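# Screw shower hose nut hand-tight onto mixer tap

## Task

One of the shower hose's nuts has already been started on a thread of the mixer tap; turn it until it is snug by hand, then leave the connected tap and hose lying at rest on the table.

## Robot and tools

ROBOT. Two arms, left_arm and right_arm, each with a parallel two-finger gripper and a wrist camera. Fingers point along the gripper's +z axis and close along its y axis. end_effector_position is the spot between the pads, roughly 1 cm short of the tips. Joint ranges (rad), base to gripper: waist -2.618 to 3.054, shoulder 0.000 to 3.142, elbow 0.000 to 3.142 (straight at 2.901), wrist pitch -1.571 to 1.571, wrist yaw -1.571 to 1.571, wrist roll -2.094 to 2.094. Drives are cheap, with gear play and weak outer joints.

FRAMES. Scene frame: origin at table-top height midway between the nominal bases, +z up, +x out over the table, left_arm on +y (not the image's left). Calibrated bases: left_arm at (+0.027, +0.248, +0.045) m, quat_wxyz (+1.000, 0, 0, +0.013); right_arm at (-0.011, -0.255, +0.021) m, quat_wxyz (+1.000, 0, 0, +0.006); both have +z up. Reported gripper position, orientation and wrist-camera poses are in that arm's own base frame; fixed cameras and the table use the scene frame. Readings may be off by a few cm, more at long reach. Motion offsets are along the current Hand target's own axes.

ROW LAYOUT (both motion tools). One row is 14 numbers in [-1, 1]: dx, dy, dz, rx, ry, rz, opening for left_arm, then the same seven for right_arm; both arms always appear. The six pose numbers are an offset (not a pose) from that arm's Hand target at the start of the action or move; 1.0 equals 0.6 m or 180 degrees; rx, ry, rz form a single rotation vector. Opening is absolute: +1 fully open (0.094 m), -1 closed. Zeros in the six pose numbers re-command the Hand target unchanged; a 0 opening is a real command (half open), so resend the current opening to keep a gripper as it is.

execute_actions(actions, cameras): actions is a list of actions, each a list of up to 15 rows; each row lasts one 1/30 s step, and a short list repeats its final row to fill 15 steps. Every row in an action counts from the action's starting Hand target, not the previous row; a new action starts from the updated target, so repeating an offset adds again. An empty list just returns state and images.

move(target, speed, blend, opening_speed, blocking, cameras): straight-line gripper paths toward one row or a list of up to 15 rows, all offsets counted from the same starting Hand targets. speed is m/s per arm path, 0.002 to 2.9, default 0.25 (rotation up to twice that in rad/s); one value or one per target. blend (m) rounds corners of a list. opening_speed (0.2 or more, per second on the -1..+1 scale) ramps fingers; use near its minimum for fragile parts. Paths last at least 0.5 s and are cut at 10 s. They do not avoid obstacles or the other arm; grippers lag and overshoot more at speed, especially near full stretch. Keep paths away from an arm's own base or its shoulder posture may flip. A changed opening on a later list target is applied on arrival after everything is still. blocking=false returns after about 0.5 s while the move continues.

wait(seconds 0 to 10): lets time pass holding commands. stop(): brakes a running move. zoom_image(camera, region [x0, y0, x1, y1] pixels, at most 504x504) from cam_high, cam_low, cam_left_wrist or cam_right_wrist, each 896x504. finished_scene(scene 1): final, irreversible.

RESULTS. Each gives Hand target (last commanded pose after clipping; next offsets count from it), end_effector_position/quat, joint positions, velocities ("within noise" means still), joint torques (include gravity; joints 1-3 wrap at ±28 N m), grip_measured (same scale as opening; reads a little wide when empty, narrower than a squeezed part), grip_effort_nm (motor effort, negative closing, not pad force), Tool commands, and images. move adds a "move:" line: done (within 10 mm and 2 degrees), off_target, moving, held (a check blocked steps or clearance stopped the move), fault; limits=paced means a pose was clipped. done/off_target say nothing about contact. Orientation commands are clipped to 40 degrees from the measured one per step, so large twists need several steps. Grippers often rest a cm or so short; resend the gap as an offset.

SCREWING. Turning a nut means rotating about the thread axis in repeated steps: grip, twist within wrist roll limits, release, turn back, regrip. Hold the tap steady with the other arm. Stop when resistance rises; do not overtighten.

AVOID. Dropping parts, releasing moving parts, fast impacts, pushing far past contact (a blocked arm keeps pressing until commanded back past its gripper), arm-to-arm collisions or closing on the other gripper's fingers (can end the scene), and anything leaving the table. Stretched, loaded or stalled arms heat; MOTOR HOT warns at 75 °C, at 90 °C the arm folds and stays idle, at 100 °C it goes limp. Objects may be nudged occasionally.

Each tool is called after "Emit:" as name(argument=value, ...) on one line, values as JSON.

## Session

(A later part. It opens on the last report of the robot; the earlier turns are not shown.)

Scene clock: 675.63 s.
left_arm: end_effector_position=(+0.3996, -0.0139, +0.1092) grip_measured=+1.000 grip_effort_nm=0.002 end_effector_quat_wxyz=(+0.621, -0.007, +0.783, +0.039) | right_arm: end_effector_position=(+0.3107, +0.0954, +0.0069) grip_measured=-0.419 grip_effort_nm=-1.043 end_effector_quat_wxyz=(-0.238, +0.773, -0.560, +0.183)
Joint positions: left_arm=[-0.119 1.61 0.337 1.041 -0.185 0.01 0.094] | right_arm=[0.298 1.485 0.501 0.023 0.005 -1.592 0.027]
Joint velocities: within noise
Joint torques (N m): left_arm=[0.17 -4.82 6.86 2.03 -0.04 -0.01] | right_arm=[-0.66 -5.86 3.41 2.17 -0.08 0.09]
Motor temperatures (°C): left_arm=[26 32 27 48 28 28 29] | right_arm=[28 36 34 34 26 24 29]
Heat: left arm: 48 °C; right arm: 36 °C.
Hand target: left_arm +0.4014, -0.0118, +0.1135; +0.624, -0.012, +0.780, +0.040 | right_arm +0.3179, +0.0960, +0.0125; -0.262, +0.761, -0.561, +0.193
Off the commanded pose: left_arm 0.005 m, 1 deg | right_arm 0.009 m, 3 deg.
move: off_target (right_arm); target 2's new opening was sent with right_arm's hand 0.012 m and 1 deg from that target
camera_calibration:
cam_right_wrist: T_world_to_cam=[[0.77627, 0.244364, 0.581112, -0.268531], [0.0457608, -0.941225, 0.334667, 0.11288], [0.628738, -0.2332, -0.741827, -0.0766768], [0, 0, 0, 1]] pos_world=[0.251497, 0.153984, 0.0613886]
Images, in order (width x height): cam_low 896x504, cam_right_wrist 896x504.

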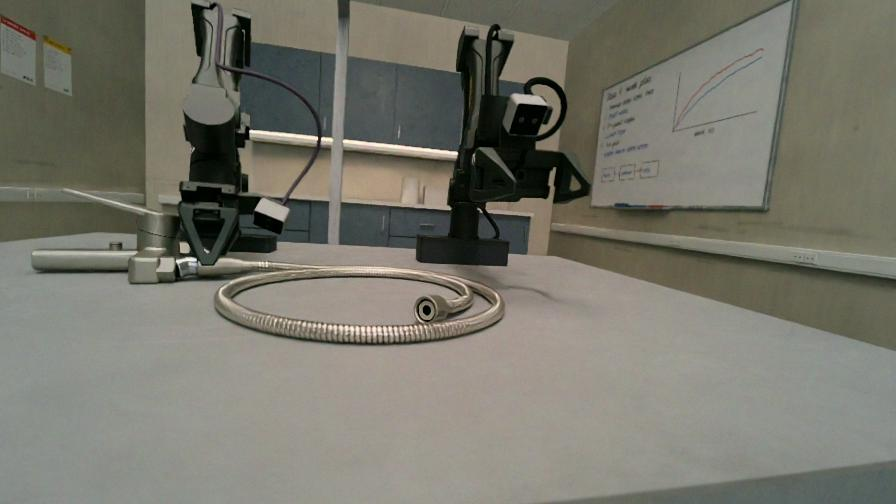

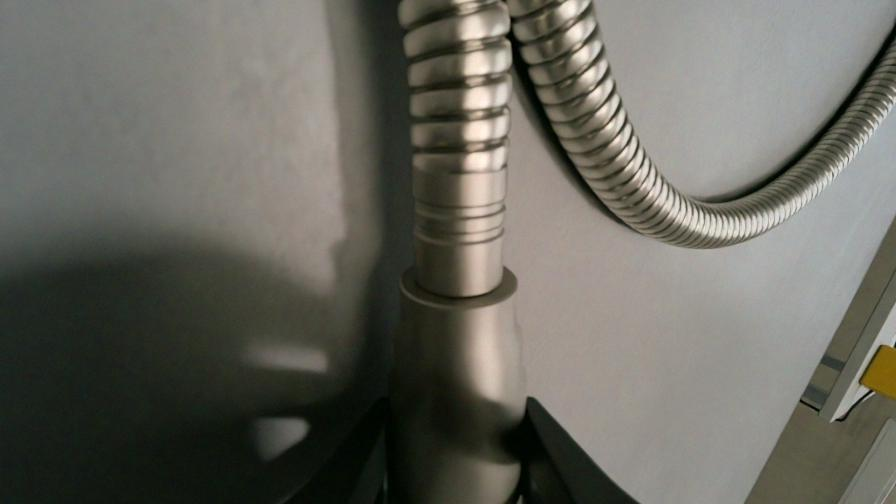

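Emit:
move(target=[[0,0,0,0,0,0,1,0,0,0,0,0,0,-0.15],[0,0,0,0,0,0,1,0,0,-0.04,0,0,0,-0.15],[0,0,0,0,0,0,1,0.0032,-0.0512,-0.0412,-0.322,0,0,-0.15]], speed=[0.3,0.2,0.4], cameras=["cam_right_wrist","cam_low"])

Emit:
zoom_image(camera="cam_right_wrist", region=[400, 320, 540, 460])

Scene clock: 688.43 s.
left_arm: end_effector_position=(+0.3996, -0.0139, +0.1092) grip_measured=+1.000 grip_effort_nm=0.002 end_effector_quat_wxyz=(+0.621, -0.007, +0.783, +0.039) | right_arm: end_effector_position=(+0.3260, +0.0998, +0.0534) grip_measured=-0.152 grip_effort_nm=0.125 end_effector_quat_wxyz=(+0.129, +0.797, -0.582, -0.092)
Joint positions: left_arm=[-0.119 1.61 0.337 1.041 -0.185 0.01 0.094] | right_arm=[0.298 2.18 1.757 -1.467 0.007 -1.581 0.04]
Joint velocities: within noise
Joint torques (N m): left_arm=[0.02 -4.82 6.79 2.02 -0.01 0.01] | right_arm=[-0.54 -9.01 6.6 -0.64 0.03 0.03]
Motor temperatures (°C): left_arm=[26 32 27 48 28 28 29] | right_arm=[28 35 35 37 26 24 29]
Heat: left arm: 48 °C; right arm: 37 °C.
Hand target: left_arm +0.4014, -0.0118, +0.1135; +0.624, -0.012, +0.780, +0.040 | right_arm +0.3271, +0.0968, +0.0509; +0.139, +0.793, -0.585, -0.103
Off the commanded pose: left_arm 0.005 m, 1 deg | right_arm 0.004 m, 2 deg.
move: done
camera_calibration:
cam_right_wrist: T_world_to_cam=[[0.91247, 0.274929, -0.303007, -0.308722], [0.382104, -0.837386, 0.390871, -0.0221961], [-0.146272, -0.472438, -0.869141, 0.232551], [0, 0, 0, 1]] pos_world=[0.324196, 0.176156, 0.117251]
Images, in order (width x height): cam_low 896x504, cam_right_wrist 896x504.

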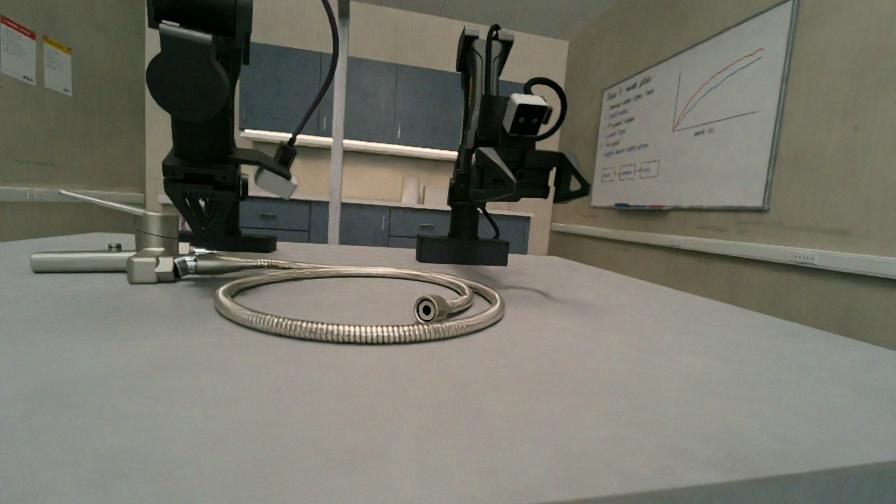

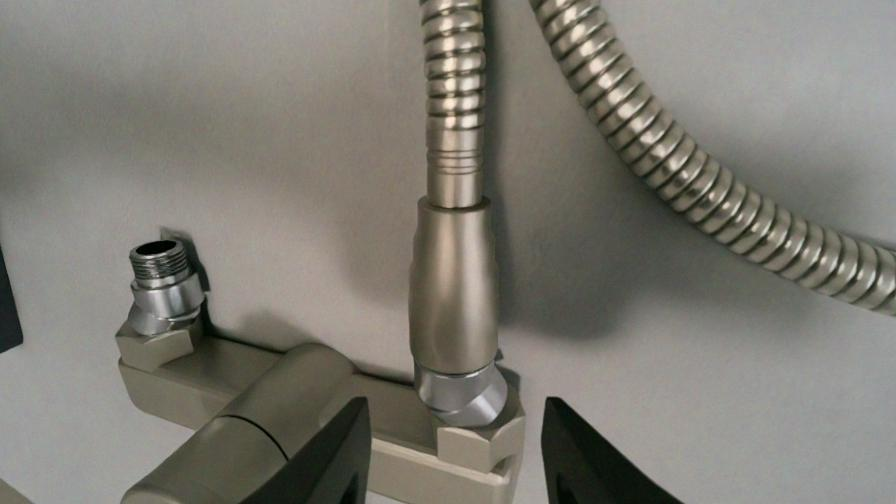

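Scaled by 3.600 from the camera's 896x504 image, which has a finer 1280x720 frame.

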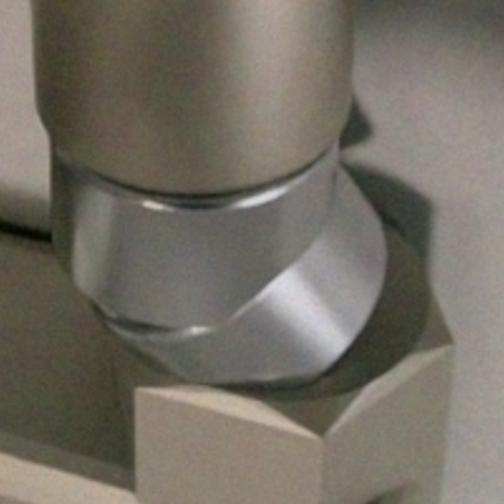

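Emit:
move(target=[[0,0,0,0,0,0,1,0.005,-0.0035,0.0967,0,0,0,-0.15],[0,0,0,0,0,0,1,0.005,-0.0035,0.0967,0,0,0,-1],[0,0,0,0,0,0,1,0.000,-0.0053,0.057,0,0,0,-1],[0,0,0,0,0,0,1,0.000,-0.0062,0.0600,0.161,0,0,-1]], speed=[0.13,0.15,0.15,0.2], cameras=["cam_right_wrist","cam_low"])

Emit:
move(target=[0,0,0,0,0,0,1,0.000,-0.0020,0.0049,0.161,0,0,-1], speed=0.2, cameras=["cam_right_wrist","cam_low"])

Scene clock: 704.00 s.
left_arm: end_effector_position=(+0.3996, -0.0139, +0.1092) grip_measured=+1.000 grip_effort_nm=0.002 end_effector_quat_wxyz=(+0.621, -0.007, +0.783, +0.039) | right_arm: end_effector_position=(+0.2976, +0.0885, +0.0073) grip_measured=-0.426 grip_effort_nm=-1.038 end_effector_quat_wxyz=(-0.013, +0.809, -0.587, +0.016)
Joint positions: left_arm=[-0.119 1.61 0.337 1.041 -0.185 0.01 0.094] | right_arm=[0.291 1.797 1.059 -0.794 0.01 -1.595 0.027]
Joint velocities: within noise
Joint torques (N m): left_arm=[0.03 -4.74 6.8 2.02 -0.07 0] | right_arm=[-0.32 -11.47 3.33 1.38 -0.07 0.04]
Motor temperatures (°C): left_arm=[26 32 27 48 28 28 29] | right_arm=[28 36 35 35 26 24 29]
Heat: left arm: 48 °C; right arm: 36 °C.
Hand target: left_arm +0.4014, -0.0118, +0.1135; +0.624, -0.012, +0.780, +0.040 | right_arm +0.3187, +0.0942, +0.0158; -0.063, +0.802, -0.592, +0.047
Off the commanded pose: left_arm 0.005 m, 1 deg | right_arm 0.023 m, 7 deg.
move: off_target (right_arm); target 2's new opening was sent with right_arm's hand 0.012 m and 1 deg from that target
camera_calibration:
cam_right_wrist: T_world_to_cam=[[0.953911, 0.295743, 0.0508984, -0.310457], [0.24982, -0.87658, 0.411336, 0.0399239], [0.166266, -0.379662, -0.910062, 0.0821053], [0, 0, 0, 1]] pos_world=[0.272523, 0.157984, 0.0741005]
Images, in order (width x height): cam_low 896x504, cam_right_wrist 896x504.

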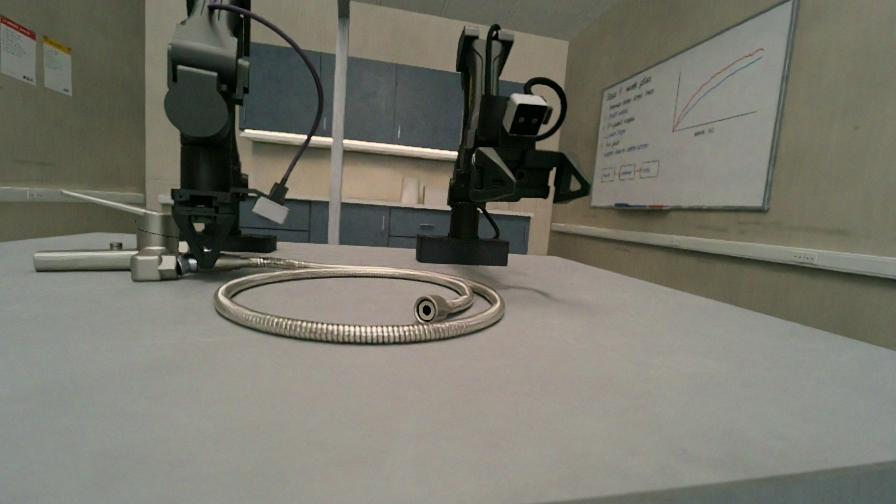

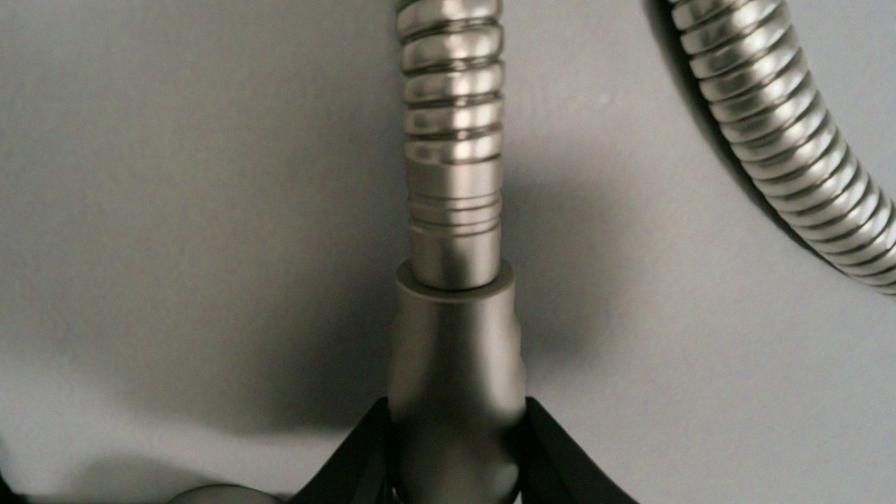

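Scene clock: 706.10 s.
left_arm: end_effector_position=(+0.3996, -0.0139, +0.1092) grip_measured=+1.000 grip_effort_nm=0.007 end_effector_quat_wxyz=(+0.621, -0.007, +0.783, +0.039) | right_arm: end_effector_position=(+0.3004, +0.0897, +0.0046) grip_measured=-0.425 grip_effort_nm=-1.038 end_effector_quat_wxyz=(-0.214, +0.780, -0.563, +0.168)
Joint positions: left_arm=[-0.119 1.61 0.337 1.041 -0.185 0.01 0.094] | right_arm=[0.29 1.467 0.515 -0.068 0.005 -1.603 0.027]
Joint velocities: within noise
Joint torques (N m): left_arm=[0.1 -4.75 6.94 2 -0.07 -0.02] | right_arm=[-0.8 -4.57 3.28 2.83 -0.14 0.09]
Motor temperatures (°C): left_arm=[26 32 27 48 28 28 29] | right_arm=[28 36 35 36 26 24 29]
Heat: left arm: 48 °C; right arm: 36 °C.
Hand target: left_arm +0.4014, -0.0118, +0.1135; +0.624, -0.012, +0.780, +0.040 | right_arm +0.3202, +0.0947, +0.0131; -0.262, +0.761, -0.561, +0.193
Off the commanded pose: left_arm 0.005 m, 1 deg | right_arm 0.022 m, 7 deg.
move: off_target (right_arm)
camera_calibration:
cam_right_wrist: T_world_to_cam=[[0.806062, 0.257946, 0.532661, -0.267744], [0.0656258, -0.933428, 0.352712, 0.102021], [0.588182, -0.249351, -0.769328, -0.0594586], [0, 0, 0, 1]] pos_world=[0.244096, 0.149467, 0.06089]
Images, in order (width x height): cam_low 896x504, cam_right_wrist 896x504.

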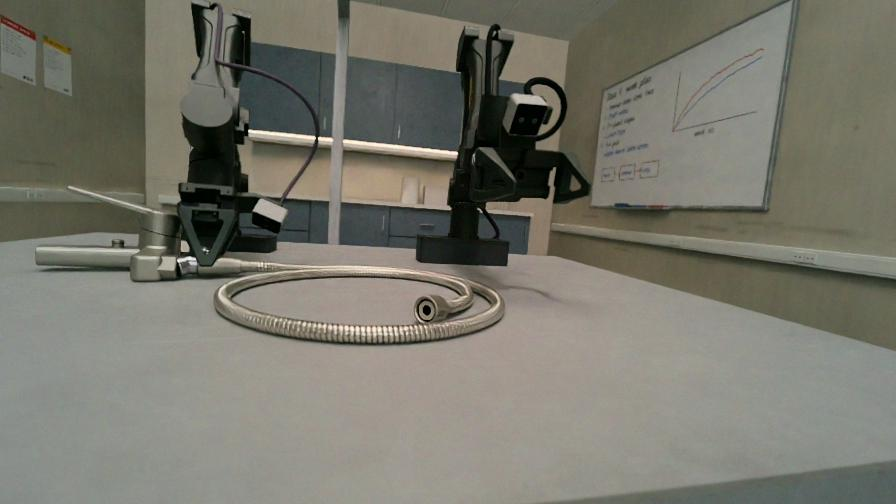

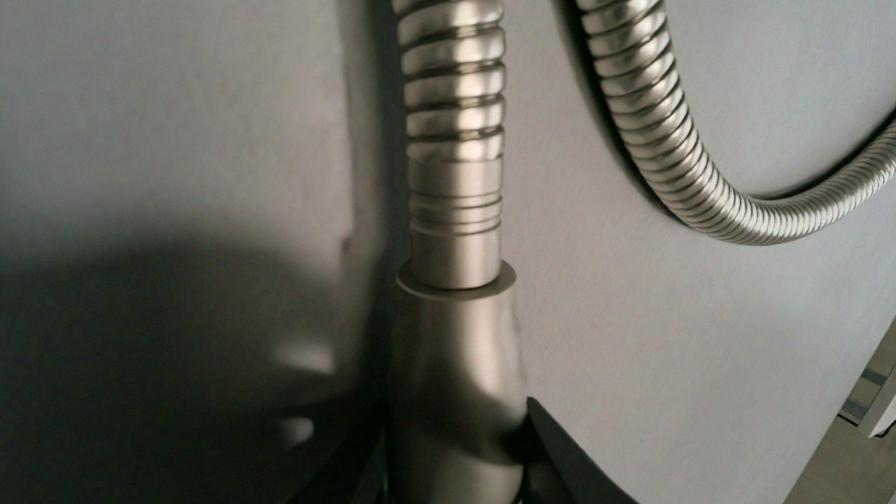

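Emit:
move(target=[[0,0,0,0,0,0,1,-0.0015,0.0205,-0.0097,-0.022,0,0,-1],[0,0,0,0,0,0,1,-0.0015,0.0205,-0.0097,-0.022,0,0,-0.15],[0,0,0,0,0,0,1,-0.0015,0.0205,-0.0497,-0.022,0,0,-0.15],[0,0,0,0,0,0,1,0.0032,-0.0512,-0.0412,-0.322,0,0,-0.15]], speed=[0.1,0.3,0.2,0.4], cameras=["cam_right_wrist","cam_low","cam_high"])

Emit:
zoom_image(camera="cam_right_wrist", region=[380, 320, 540, 480])

Scene clock: 719.93 s.
left_arm: end_effector_position=(+0.3996, -0.0139, +0.1092) grip_measured=+1.000 grip_effort_nm=0.007 end_effector_quat_wxyz=(+0.621, -0.007, +0.783, +0.039) | right_arm: end_effector_position=(+0.3291, +0.0977, +0.0540) grip_measured=-0.152 grip_effort_nm=0.129 end_effector_quat_wxyz=(+0.129, +0.796, -0.584, -0.092)
Joint positions: left_arm=[-0.119 1.61 0.337 1.041 -0.185 0.01 0.094] | right_arm=[0.29 2.188 1.772 -1.473 0.008 -1.585 0.04]
Joint velocities: within noise
Joint torques (N m): left_arm=[-0.01 -4.78 6.93 2.03 -0.03 0.01] | right_arm=[-0.31 -9.03 6.63 -0.65 0.02 0.04]
Motor temperatures (°C): left_arm=[26 32 27 48 28 28 29] | right_arm=[28 35 34 39 26 24 29]
Heat: left arm: 48 °C; right arm: 39 °C.
Hand target: left_arm +0.4014, -0.0118, +0.1135; +0.624, -0.012, +0.780, +0.040 | right_arm +0.3294, +0.0955, +0.0515; +0.139, +0.793, -0.585, -0.103
Off the commanded pose: left_arm 0.005 m, 1 deg | right_arm 0.003 m, 2 deg.
move: done; target 2's new opening was sent with right_arm's hand 0.009 m and 3 deg from that target
camera_calibration:
cam_right_wrist: T_world_to_cam=[[0.91412, 0.270999, -0.301569, -0.311088], [0.377878, -0.839034, 0.391447, -0.0238967], [-0.146945, -0.471786, -0.869382, 0.232712], [0, 0, 0, 1]] pos_world=[0.327598, 0.174045, 0.117855]
Images, in order (width x height): cam_high 896x504, cam_low 896x504, cam_right_wrist 896x504.

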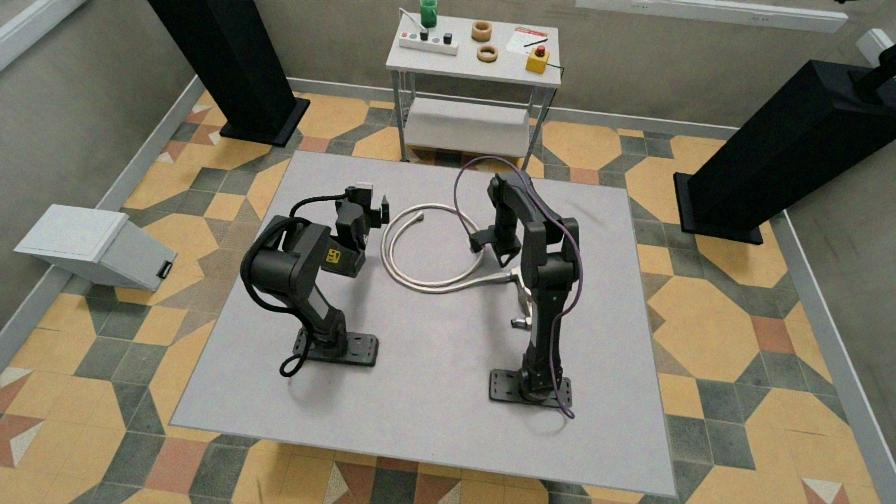

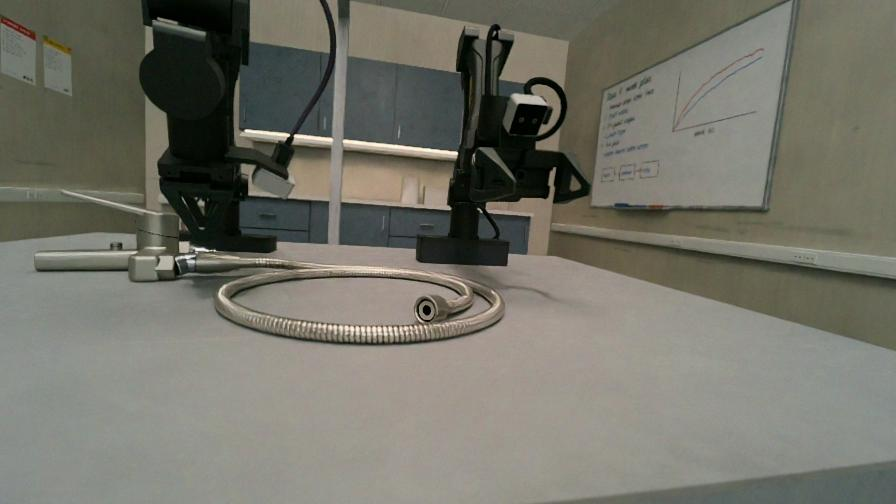

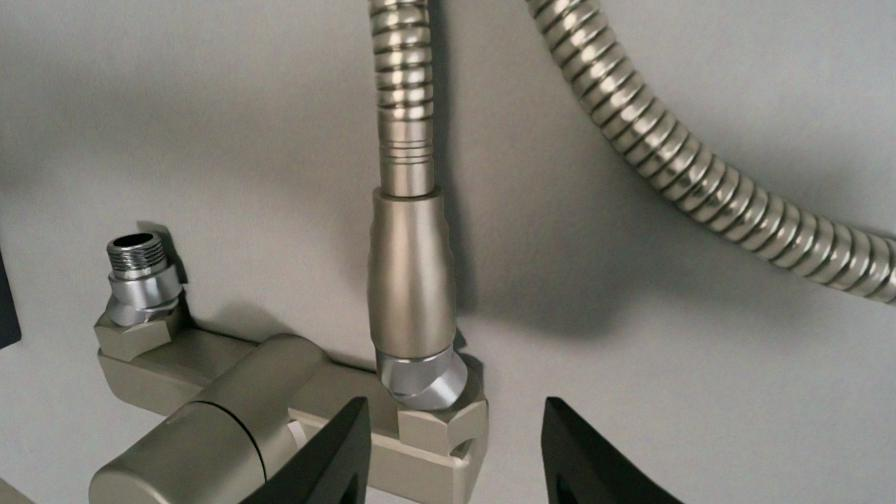

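Scaled by 3.150 from the camera's 896x504 image, which has a finer 1280x720 frame.

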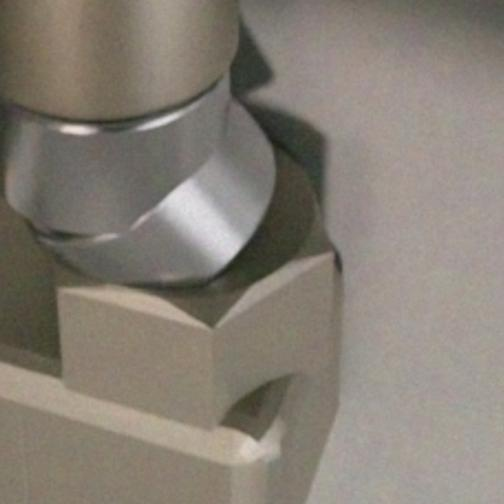

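Emit:
move(target=[[0,0,0,0,0,0,1,-0.003,0.0175,0.0967,0,0,0,-0.15],[0,0,0,0,0,0,1,-0.003,0.0175,0.0967,0,0,0,-1],[0,0,0,0,0,0,1,-0.006,0.0157,0.057,0,0,0,-1]], speed=[0.13,0.15,0.15], cameras=["cam_right_wrist"])

Emit:
move(target=[0,0,0,0,0,0,1,0,-0.0020,0.0055,0.22,0,0,-1], speed=0.2, cameras=["cam_right_wrist","cam_low"])

Scene clock: 737.97 s.
left_arm: end_effector_position=(+0.3996, -0.0139, +0.1092) grip_measured=+1.000 grip_effort_nm=-0.002 end_effector_quat_wxyz=(+0.621, -0.007, +0.783, +0.039) | right_arm: end_effector_position=(+0.3046, +0.0890, +0.0047) grip_measured=-0.416 grip_effort_nm=-1.038 end_effector_quat_wxyz=(+0.144, +0.787, -0.589, -0.108)
Joint positions: left_arm=[-0.119 1.61 0.337 1.041 -0.185 0.01 0.094] | right_arm=[0.282 2.188 1.553 -1.298 0.002 -1.574 0.027]
Joint velocities: within noise
Joint torques (N m): left_arm=[0.02 -4.83 6.87 2.03 -0.08 0] | right_arm=[0.51 -13.03 7.25 -1 -0.03 0.01]
Motor temperatures (°C): left_arm=[26 32 27 48 28 28 29] | right_arm=[28 35 34 36 26 24 29]
Heat: left arm: 48 °C; right arm: 36 °C.
Hand target: left_arm +0.4014, -0.0118, +0.1135; +0.624, -0.012, +0.780, +0.040 | right_arm +0.3087, +0.0929, +0.0226; +0.139, +0.793, -0.585, -0.103
Off the commanded pose: left_arm 0.005 m, 1 deg | right_arm 0.019 m, 1 deg.
move: off_target (right_arm); target 2's new opening was sent with right_arm's hand 0.008 m and 3 deg from that target
camera_calibration:
cam_right_wrist: T_world_to_cam=[[0.905305, 0.249622, -0.343674, -0.296385], [0.378018, -0.842468, 0.383861, -0.00230771], [-0.193714, -0.477426, -0.857053, 0.196839], [0, 0, 0, 1]] pos_world=[0.307321, 0.166016, 0.0677271]
Images, in order (width x height): cam_right_wrist 896x504.

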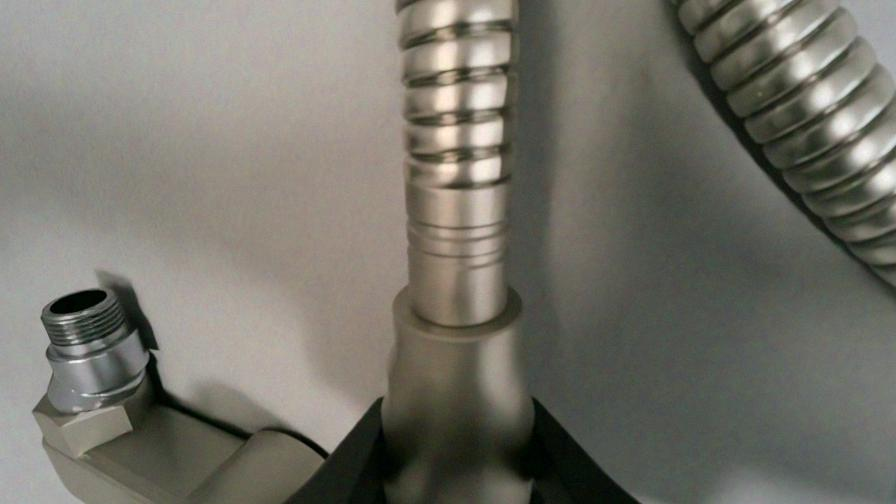

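Scene clock: 740.47 s.
left_arm: end_effector_position=(+0.3996, -0.0139, +0.1092) grip_measured=+1.000 grip_effort_nm=0.007 end_effector_quat_wxyz=(+0.621, -0.007, +0.783, +0.039) | right_arm: end_effector_position=(+0.2947, +0.0906, +0.0065) grip_measured=-0.420 grip_effort_nm=-1.043 end_effector_quat_wxyz=(-0.101, +0.804, -0.581, +0.076)
Joint positions: left_arm=[-0.119 1.61 0.337 1.041 -0.185 0.01 0.094] | right_arm=[0.294 1.62 0.814 -0.51 -0.001 -1.595 0.027]
Joint velocities: within noise
Joint torques (N m): left_arm=[0.02 -4.83 6.83 2.02 -0.05 -0.01] | right_arm=[-0.29 -10.21 3.81 1.46 -0.03 0.09]
Motor temperatures (°C): left_arm=[26 32 27 48 28 28 29] | right_arm=[28 35 34 36 26 24 29]
Heat: left arm: 48 °C; right arm: 36 °C.
Hand target: left_arm +0.4014, -0.0118, +0.1135; +0.624, -0.012, +0.780, +0.040 | right_arm +0.3087, +0.0929, +0.0191; -0.137, +0.793, -0.585, +0.101
Off the commanded pose: left_arm 0.005 m, 1 deg | right_arm 0.019 m, 5 deg.
move: off_target (right_arm)
camera_calibration:
cam_right_wrist: T_world_to_cam=[[0.920683, 0.288662, 0.262713, -0.299236], [0.172442, -0.904658, 0.38969, 0.0683094], [0.350154, -0.313478, -0.88268, 0.0222388], [0, 0, 0, 1]] pos_world=[0.255935, 0.155146, 0.0716233]
Images, in order (width x height): cam_low 896x504, cam_right_wrist 896x504.

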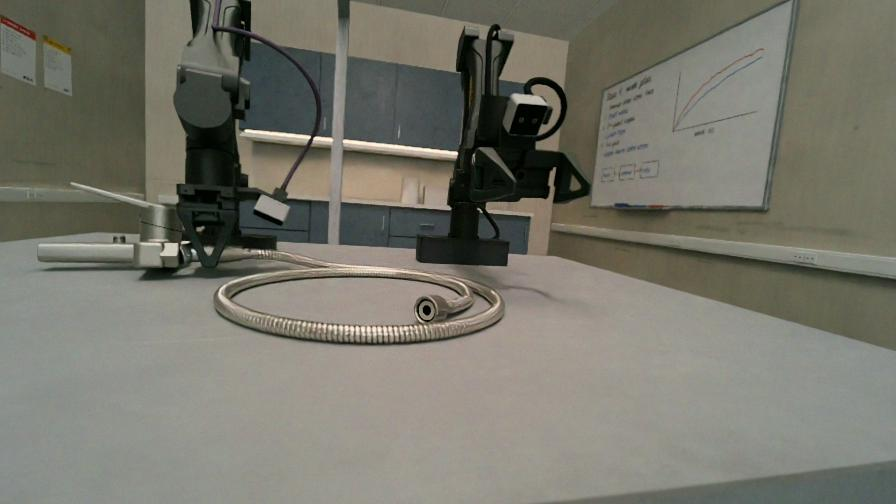

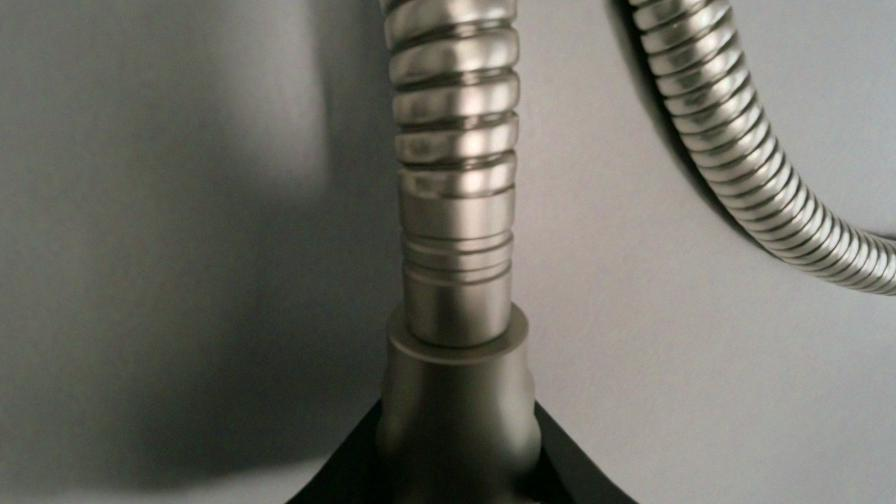

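Emit:
zoom_image(camera="cam_low", region=[20, 170, 320, 300])

Scaled by 1.680 from the camera's 896x504 image, which has a finer 1280x720 frame.

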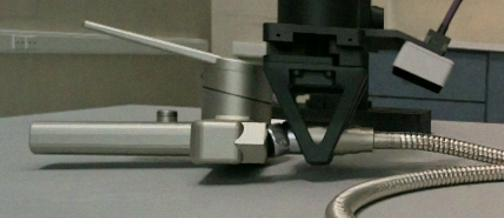

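Emit:
move(target=[0,0,0,0,0,0,1,0,0.003,0.008,-0.10,0,0,-1], speed=0.15, cameras=["cam_right_wrist","cam_low"])

Emit:
zoom_image(camera="cam_low", region=[20, 170, 320, 300])

Scene clock: 763.77 s.
left_arm: end_effector_position=(+0.3996, -0.0139, +0.1092) grip_measured=+1.000 grip_effort_nm=0.002 end_effector_quat_wxyz=(+0.621, -0.007, +0.783, +0.039) | right_arm: end_effector_position=(+0.3074, +0.0925, +0.0050) grip_measured=-0.420 grip_effort_nm=-1.033 end_effector_quat_wxyz=(-0.024, +0.801, -0.598, +0.013)
Joint positions: left_arm=[-0.119 1.61 0.337 1.041 -0.185 0.01 0.094] | right_arm=[0.285 1.826 1.085 -0.777 -0.007 -1.574 0.027]
Joint velocities: within noise
Joint torques (N m): left_arm=[0.13 -4.92 6.87 2.02 -0.06 0] | right_arm=[-0.03 -7.84 8.14 -0.22 0.02 -0.02]
Motor temperatures (°C): left_arm=[26 32 27 48 28 28 29] | right_arm=[28 35 34 37 26 24 30]
Heat: left arm: 48 °C; right arm: 37 °C.
Hand target: left_arm +0.4014, -0.0118, +0.1135; +0.624, -0.012, +0.780, +0.040 | right_arm +0.3086, +0.0929, +0.0139; -0.012, +0.805, -0.594, +0.008
Off the commanded pose: left_arm 0.005 m, 1 deg | right_arm 0.009 m, 2 deg.
move: done
camera_calibration:
cam_right_wrist: T_world_to_cam=[[0.961019, 0.268795, 0.0647389, -0.320643], [0.222748, -0.891433, 0.394626, 0.0517667], [0.163784, -0.364823, -0.916558, 0.0793227], [0, 0, 0, 1]] pos_world=[0.283621, 0.161273, 0.0730334]
Images, in order (width x height): cam_low 896x504, cam_right_wrist 896x504.

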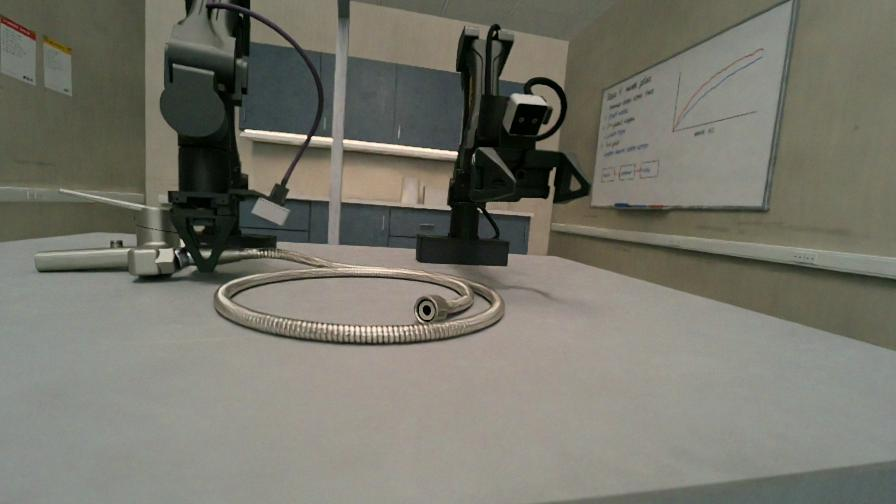

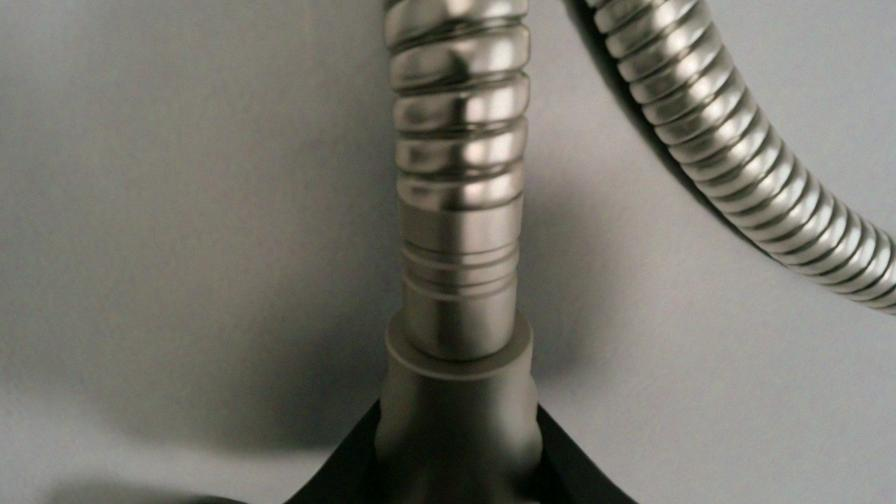

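Scaled by 1.680 from the camera's 896x504 image, which has a finer 1280x720 frame.

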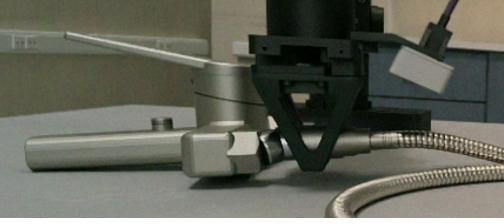

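Emit:
move(target=[0,0,0,0,0,0,1,0,0.0,0.003,-0.08,0,0,-1], speed=0.15, cameras=["cam_right_wrist","cam_low"])

Emit:
zoom_image(camera="cam_low", region=[20, 170, 320, 300])

Scene clock: 772.10 s.
left_arm: end_effector_position=(+0.3996, -0.0139, +0.1092) grip_measured=+1.000 grip_effort_nm=0.007 end_effector_quat_wxyz=(+0.621, -0.007, +0.783, +0.039) | right_arm: end_effector_position=(+0.3197, +0.0964, +0.0023) grip_measured=-0.420 grip_effort_nm=-1.033 end_effector_quat_wxyz=(+0.056, +0.799, -0.597, -0.048)
Joint positions: left_arm=[-0.119 1.61 0.337 1.041 -0.185 0.01 0.094] | right_arm=[0.285 2.048 1.378 -1.048 -0.009 -1.574 0.027]
Joint velocities: within noise
Joint torques (N m): left_arm=[0.1 -4.89 6.93 2 -0.03 0] | right_arm=[0.01 -9.35 7.66 -1.12 0.06 -0.01]
Motor temperatures (°C): left_arm=[26 32 27 48 28 28 29] | right_arm=[28 35 36 36 26 24 30]
Heat: left arm: 48 °C; right arm: 36 °C.
Hand target: left_arm +0.4014, -0.0118, +0.1135; +0.624, -0.012, +0.780, +0.040 | right_arm +0.3087, +0.0929, +0.0121; +0.089, +0.800, -0.590, -0.066
Off the commanded pose: left_arm 0.005 m, 1 deg | right_arm 0.015 m, 4 deg.
move: off_target (right_arm)
camera_calibration:
cam_right_wrist: T_world_to_cam=[[0.954138, 0.266806, -0.135779, -0.330513], [0.299073, -0.869669, 0.392724, 0.0270125], [-0.0133012, -0.41532, -0.909578, 0.13764], [0, 0, 0, 1]] pos_world=[0.309107, 0.16884, 0.0697093]
Images, in order (width x height): cam_low 896x504, cam_right_wrist 896x504.

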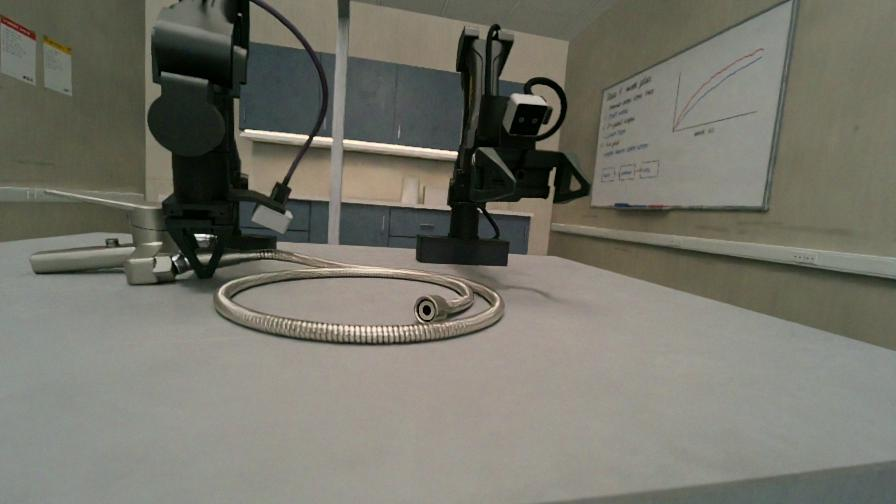

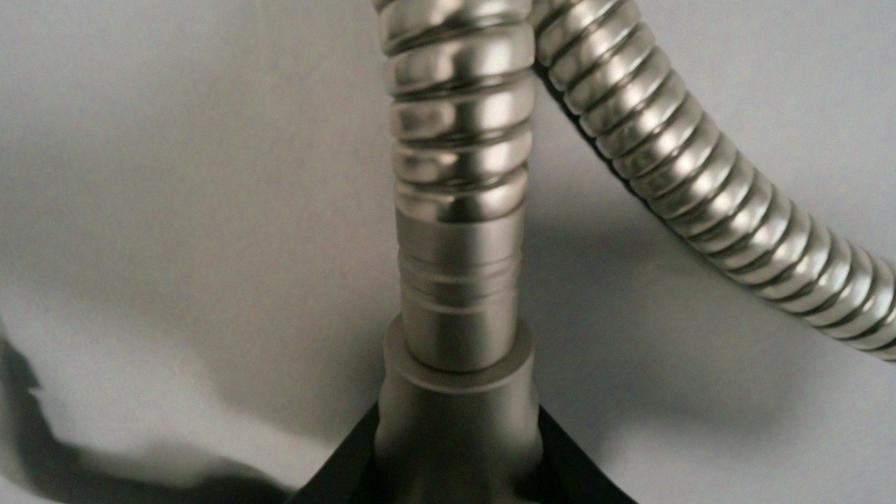

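Scaled by 1.680 from the camera's 896x504 image, which has a finer 1280x720 frame.

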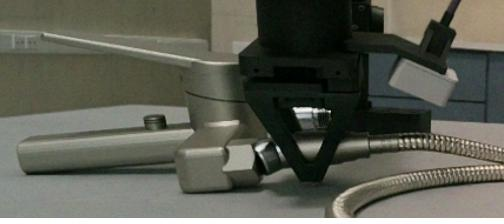

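Emit:
move(target=[0,0,0,0,0,0,1,0,0.0,0,0.065,0,0,-1], speed=0.12, cameras=["cam_low"])

Emit:
zoom_image(camera="cam_low", region=[20, 170, 320, 300])

Scene clock: 794.87 s.
left_arm: end_effector_position=(+0.3996, -0.0139, +0.1092) grip_measured=+1.000 grip_effort_nm=0.007 end_effector_quat_wxyz=(+0.621, -0.007, +0.783, +0.039) | right_arm: end_effector_position=(+0.3126, +0.0943, -0.0044) grip_measured=-0.420 grip_effort_nm=-1.033 end_effector_quat_wxyz=(+0.017, +0.807, -0.590, -0.007)
Joint positions: left_arm=[-0.119 1.61 0.337 1.041 -0.185 0.01 0.094] | right_arm=[0.294 1.936 1.194 -0.864 0.008 -1.585 0.027]
Joint velocities: within noise
Joint torques (N m): left_arm=[0.16 -4.77 6.89 2.02 -0.05 -0.01] | right_arm=[-0.02 -14.28 3.77 -0.09 -0.03 0.03]
Motor temperatures (°C): left_arm=[26 32 27 48 28 28 29] | right_arm=[28 35 35 35 26 24 30]
Heat: left arm: 48 °C; right arm: 35 °C.
Hand target: left_arm +0.4014, -0.0118, +0.1135; +0.624, -0.012, +0.780, +0.040 | right_arm +0.3087, +0.0929, +0.0121; +0.007, +0.805, -0.594, -0.006
Off the commanded pose: left_arm 0.005 m, 1 deg | right_arm 0.017 m, 1 deg.
move: off_target (right_arm)
Images, in order (width x height): cam_low 896x504.

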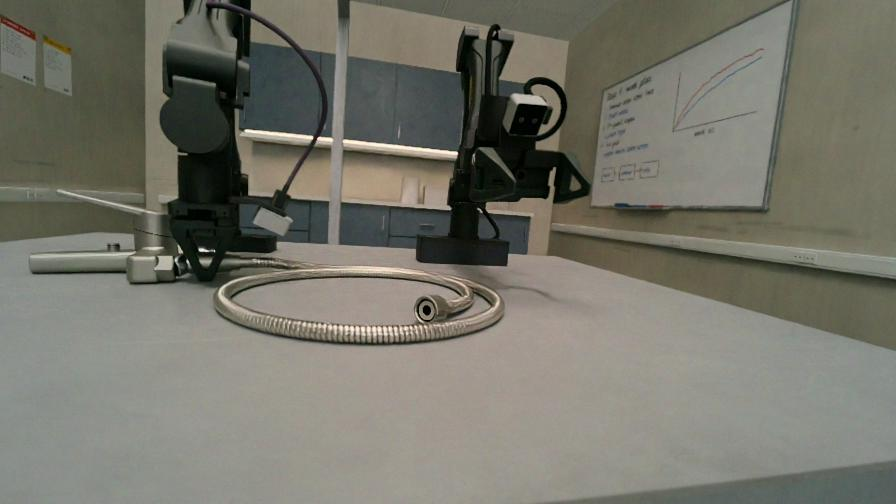

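Scaled by 1.680 from the camera's 896x504 image, which has a finer 1280x720 frame.

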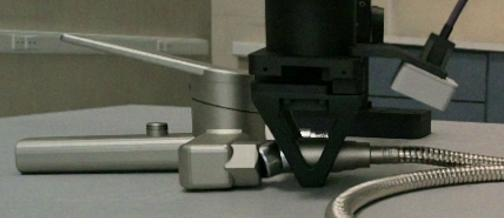

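Emit:
move(target=[[0,0,0,0,0,0,1,0,0,0.008,0.08,0,0,-1],[0,0,0,0,0,0,1,0,0.0,0.008,0.16,0,0,-1]], speed=0.12, cameras=["cam_low","cam_right_wrist"])

Emit:
zoom_image(camera="cam_low", region=[20, 170, 320, 300])

Scene clock: 804.20 s.
left_arm: end_effector_position=(+0.3996, -0.0139, +0.1092) grip_measured=+1.000 grip_effort_nm=0.007 end_effector_quat_wxyz=(+0.621, -0.007, +0.783, +0.039) | right_arm: end_effector_position=(+0.3033, +0.0918, -0.0006) grip_measured=-0.439 grip_effort_nm=-1.033 end_effector_quat_wxyz=(-0.168, +0.793, -0.571, +0.132)
Joint positions: left_arm=[-0.119 1.61 0.337 1.041 -0.185 0.01 0.094] | right_arm=[0.294 1.556 0.642 -0.226 0.007 -1.6 0.026]
Joint velocities: within noise
Joint torques (N m): left_arm=[0.01 -4.83 6.94 2.01 -0.06 0] | right_arm=[-0.39 -8.62 3.21 1.61 -0.08 0.14]
Motor temperatures (°C): left_arm=[26 32 27 48 28 28 29] | right_arm=[28 36 34 35 26 24 30]
Heat: left arm: 48 °C; right arm: 36 °C.
Hand target: left_arm +0.4014, -0.0118, +0.1135; +0.624, -0.012, +0.780, +0.040 | right_arm +0.3086, +0.0929, +0.0073; -0.193, +0.781, -0.576, +0.142
Off the commanded pose: left_arm 0.005 m, 1 deg | right_arm 0.010 m, 3 deg.
move: off_target (right_arm)
camera_calibration:
cam_right_wrist: T_world_to_cam=[[0.860865, 0.275448, 0.427831, -0.286161], [0.108405, -0.920788, 0.374697, 0.0915794], [0.497152, -0.276185, -0.822534, -0.0345938], [0, 0, 0, 1]] pos_world=[0.253617, 0.153593, 0.0596596]
Images, in order (width x height): cam_low 896x504, cam_right_wrist 896x504.

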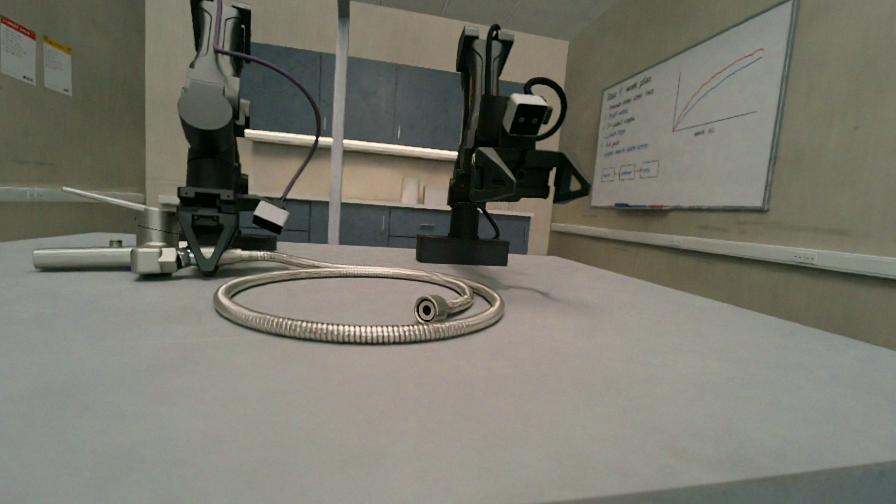

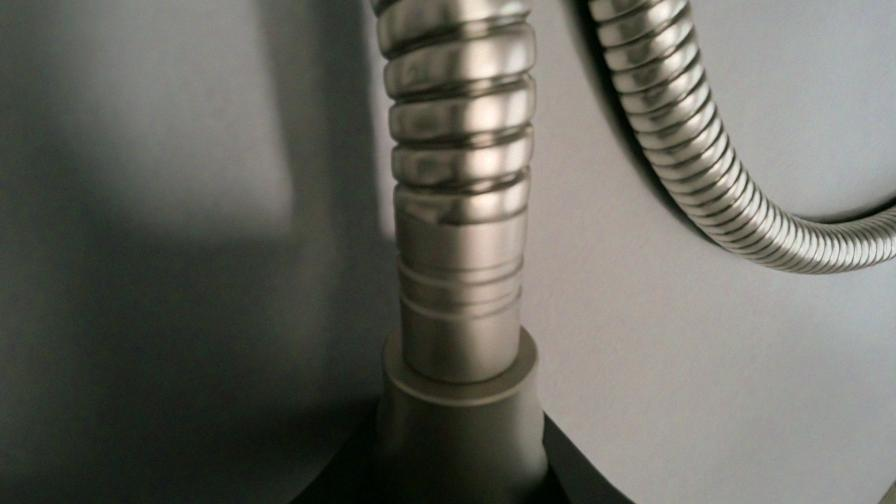

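Scaled by 1.680 from the camera's 896x504 image, which has a finer 1280x720 frame.

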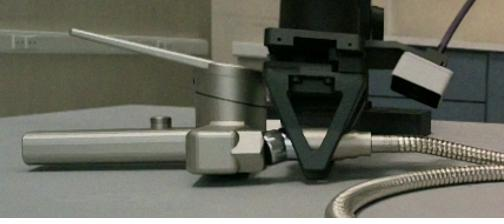

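Emit:
move(target=[[0,0,0,0,0,0,1,0,0.004,0.003,-0.03,0,0,-1],[0,0,0,0,0,0,1,0,0.004,0.003,-0.03,0,0,-0.15],[0,0,0,0,0,0,1,0,0.004,-0.04,-0.03,0,0,-0.15],[0,0,0,0,0,0,1,0.0032,-0.0603,-0.0495,-0.265,0,0,-0.15]], speed=[0.1,0.3,0.2,0.4], cameras=["cam_right_wrist","cam_low"])

Emit:
zoom_image(camera="cam_right_wrist", region=[380, 300, 540, 460])

Scene clock: 819.10 s.
left_arm: end_effector_position=(+0.3996, -0.0139, +0.1092) grip_measured=+1.000 grip_effort_nm=0.002 end_effector_quat_wxyz=(+0.621, -0.007, +0.783, +0.039) | right_arm: end_effector_position=(+0.3260, +0.0981, +0.0529) grip_measured=-0.153 grip_effort_nm=0.129 end_effector_quat_wxyz=(+0.129, +0.796, -0.584, -0.093)
Joint positions: left_arm=[-0.119 1.61 0.337 1.041 -0.185 0.01 0.094] | right_arm=[0.293 2.179 1.753 -1.464 0.007 -1.581 0.04]
Joint velocities: within noise
Joint torques (N m): left_arm=[0.16 -4.74 6.89 2.02 -0.06 -0.01] | right_arm=[-0.25 -8.96 6.58 -0.66 0.02 0.02]
Motor temperatures (°C): left_arm=[26 32 27 48 28 28 29] | right_arm=[28 36 35 36 26 24 30]
Heat: left arm: 48 °C; right arm: 36 °C.
Hand target: left_arm +0.4014, -0.0118, +0.1135; +0.624, -0.012, +0.780, +0.040 | right_arm +0.3266, +0.0964, +0.0505; +0.139, +0.793, -0.585, -0.103
Off the commanded pose: left_arm 0.005 m, 1 deg | right_arm 0.003 m, 2 deg.
move: done
camera_calibration:
cam_right_wrist: T_world_to_cam=[[0.913715, 0.270752, -0.303016, -0.308474], [0.378273, -0.839128, 0.390864, -0.0219572], [-0.148442, -0.471761, -0.869141, 0.232001], [0, 0, 0, 1]] pos_world=[0.324602, 0.174544, 0.116751]
Images, in order (width x height): cam_low 896x504, cam_right_wrist 896x504.

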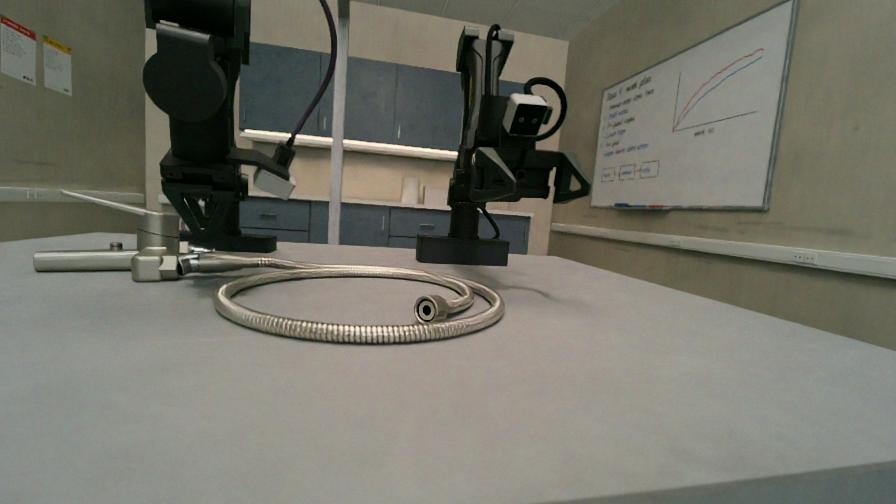

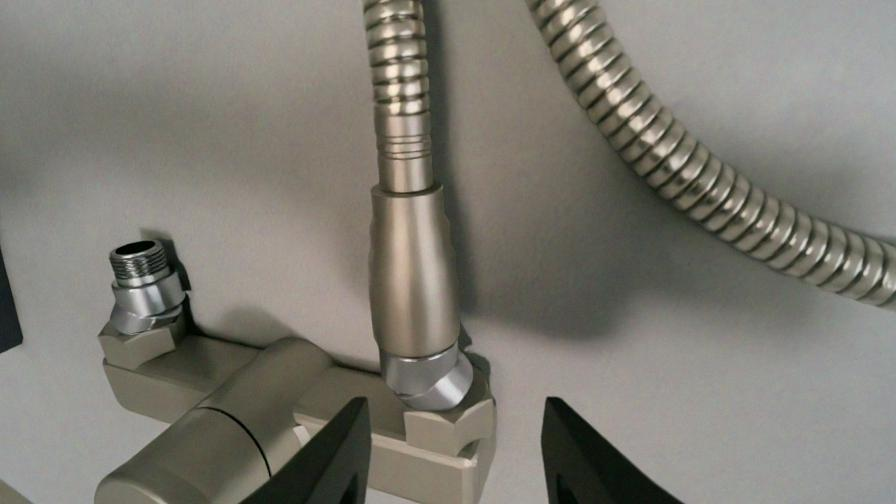

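Scaled by 3.150 from the camera's 896x504 image, which has a finer 1280x720 frame.

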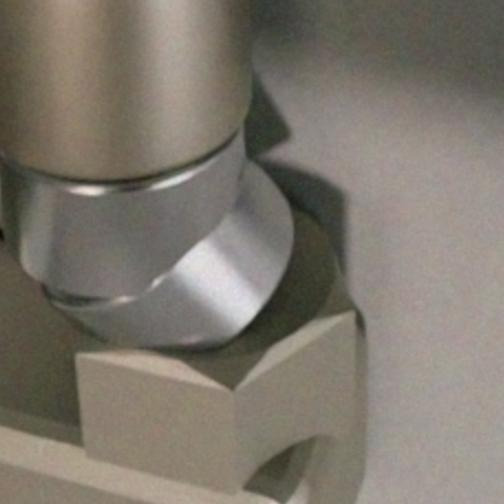

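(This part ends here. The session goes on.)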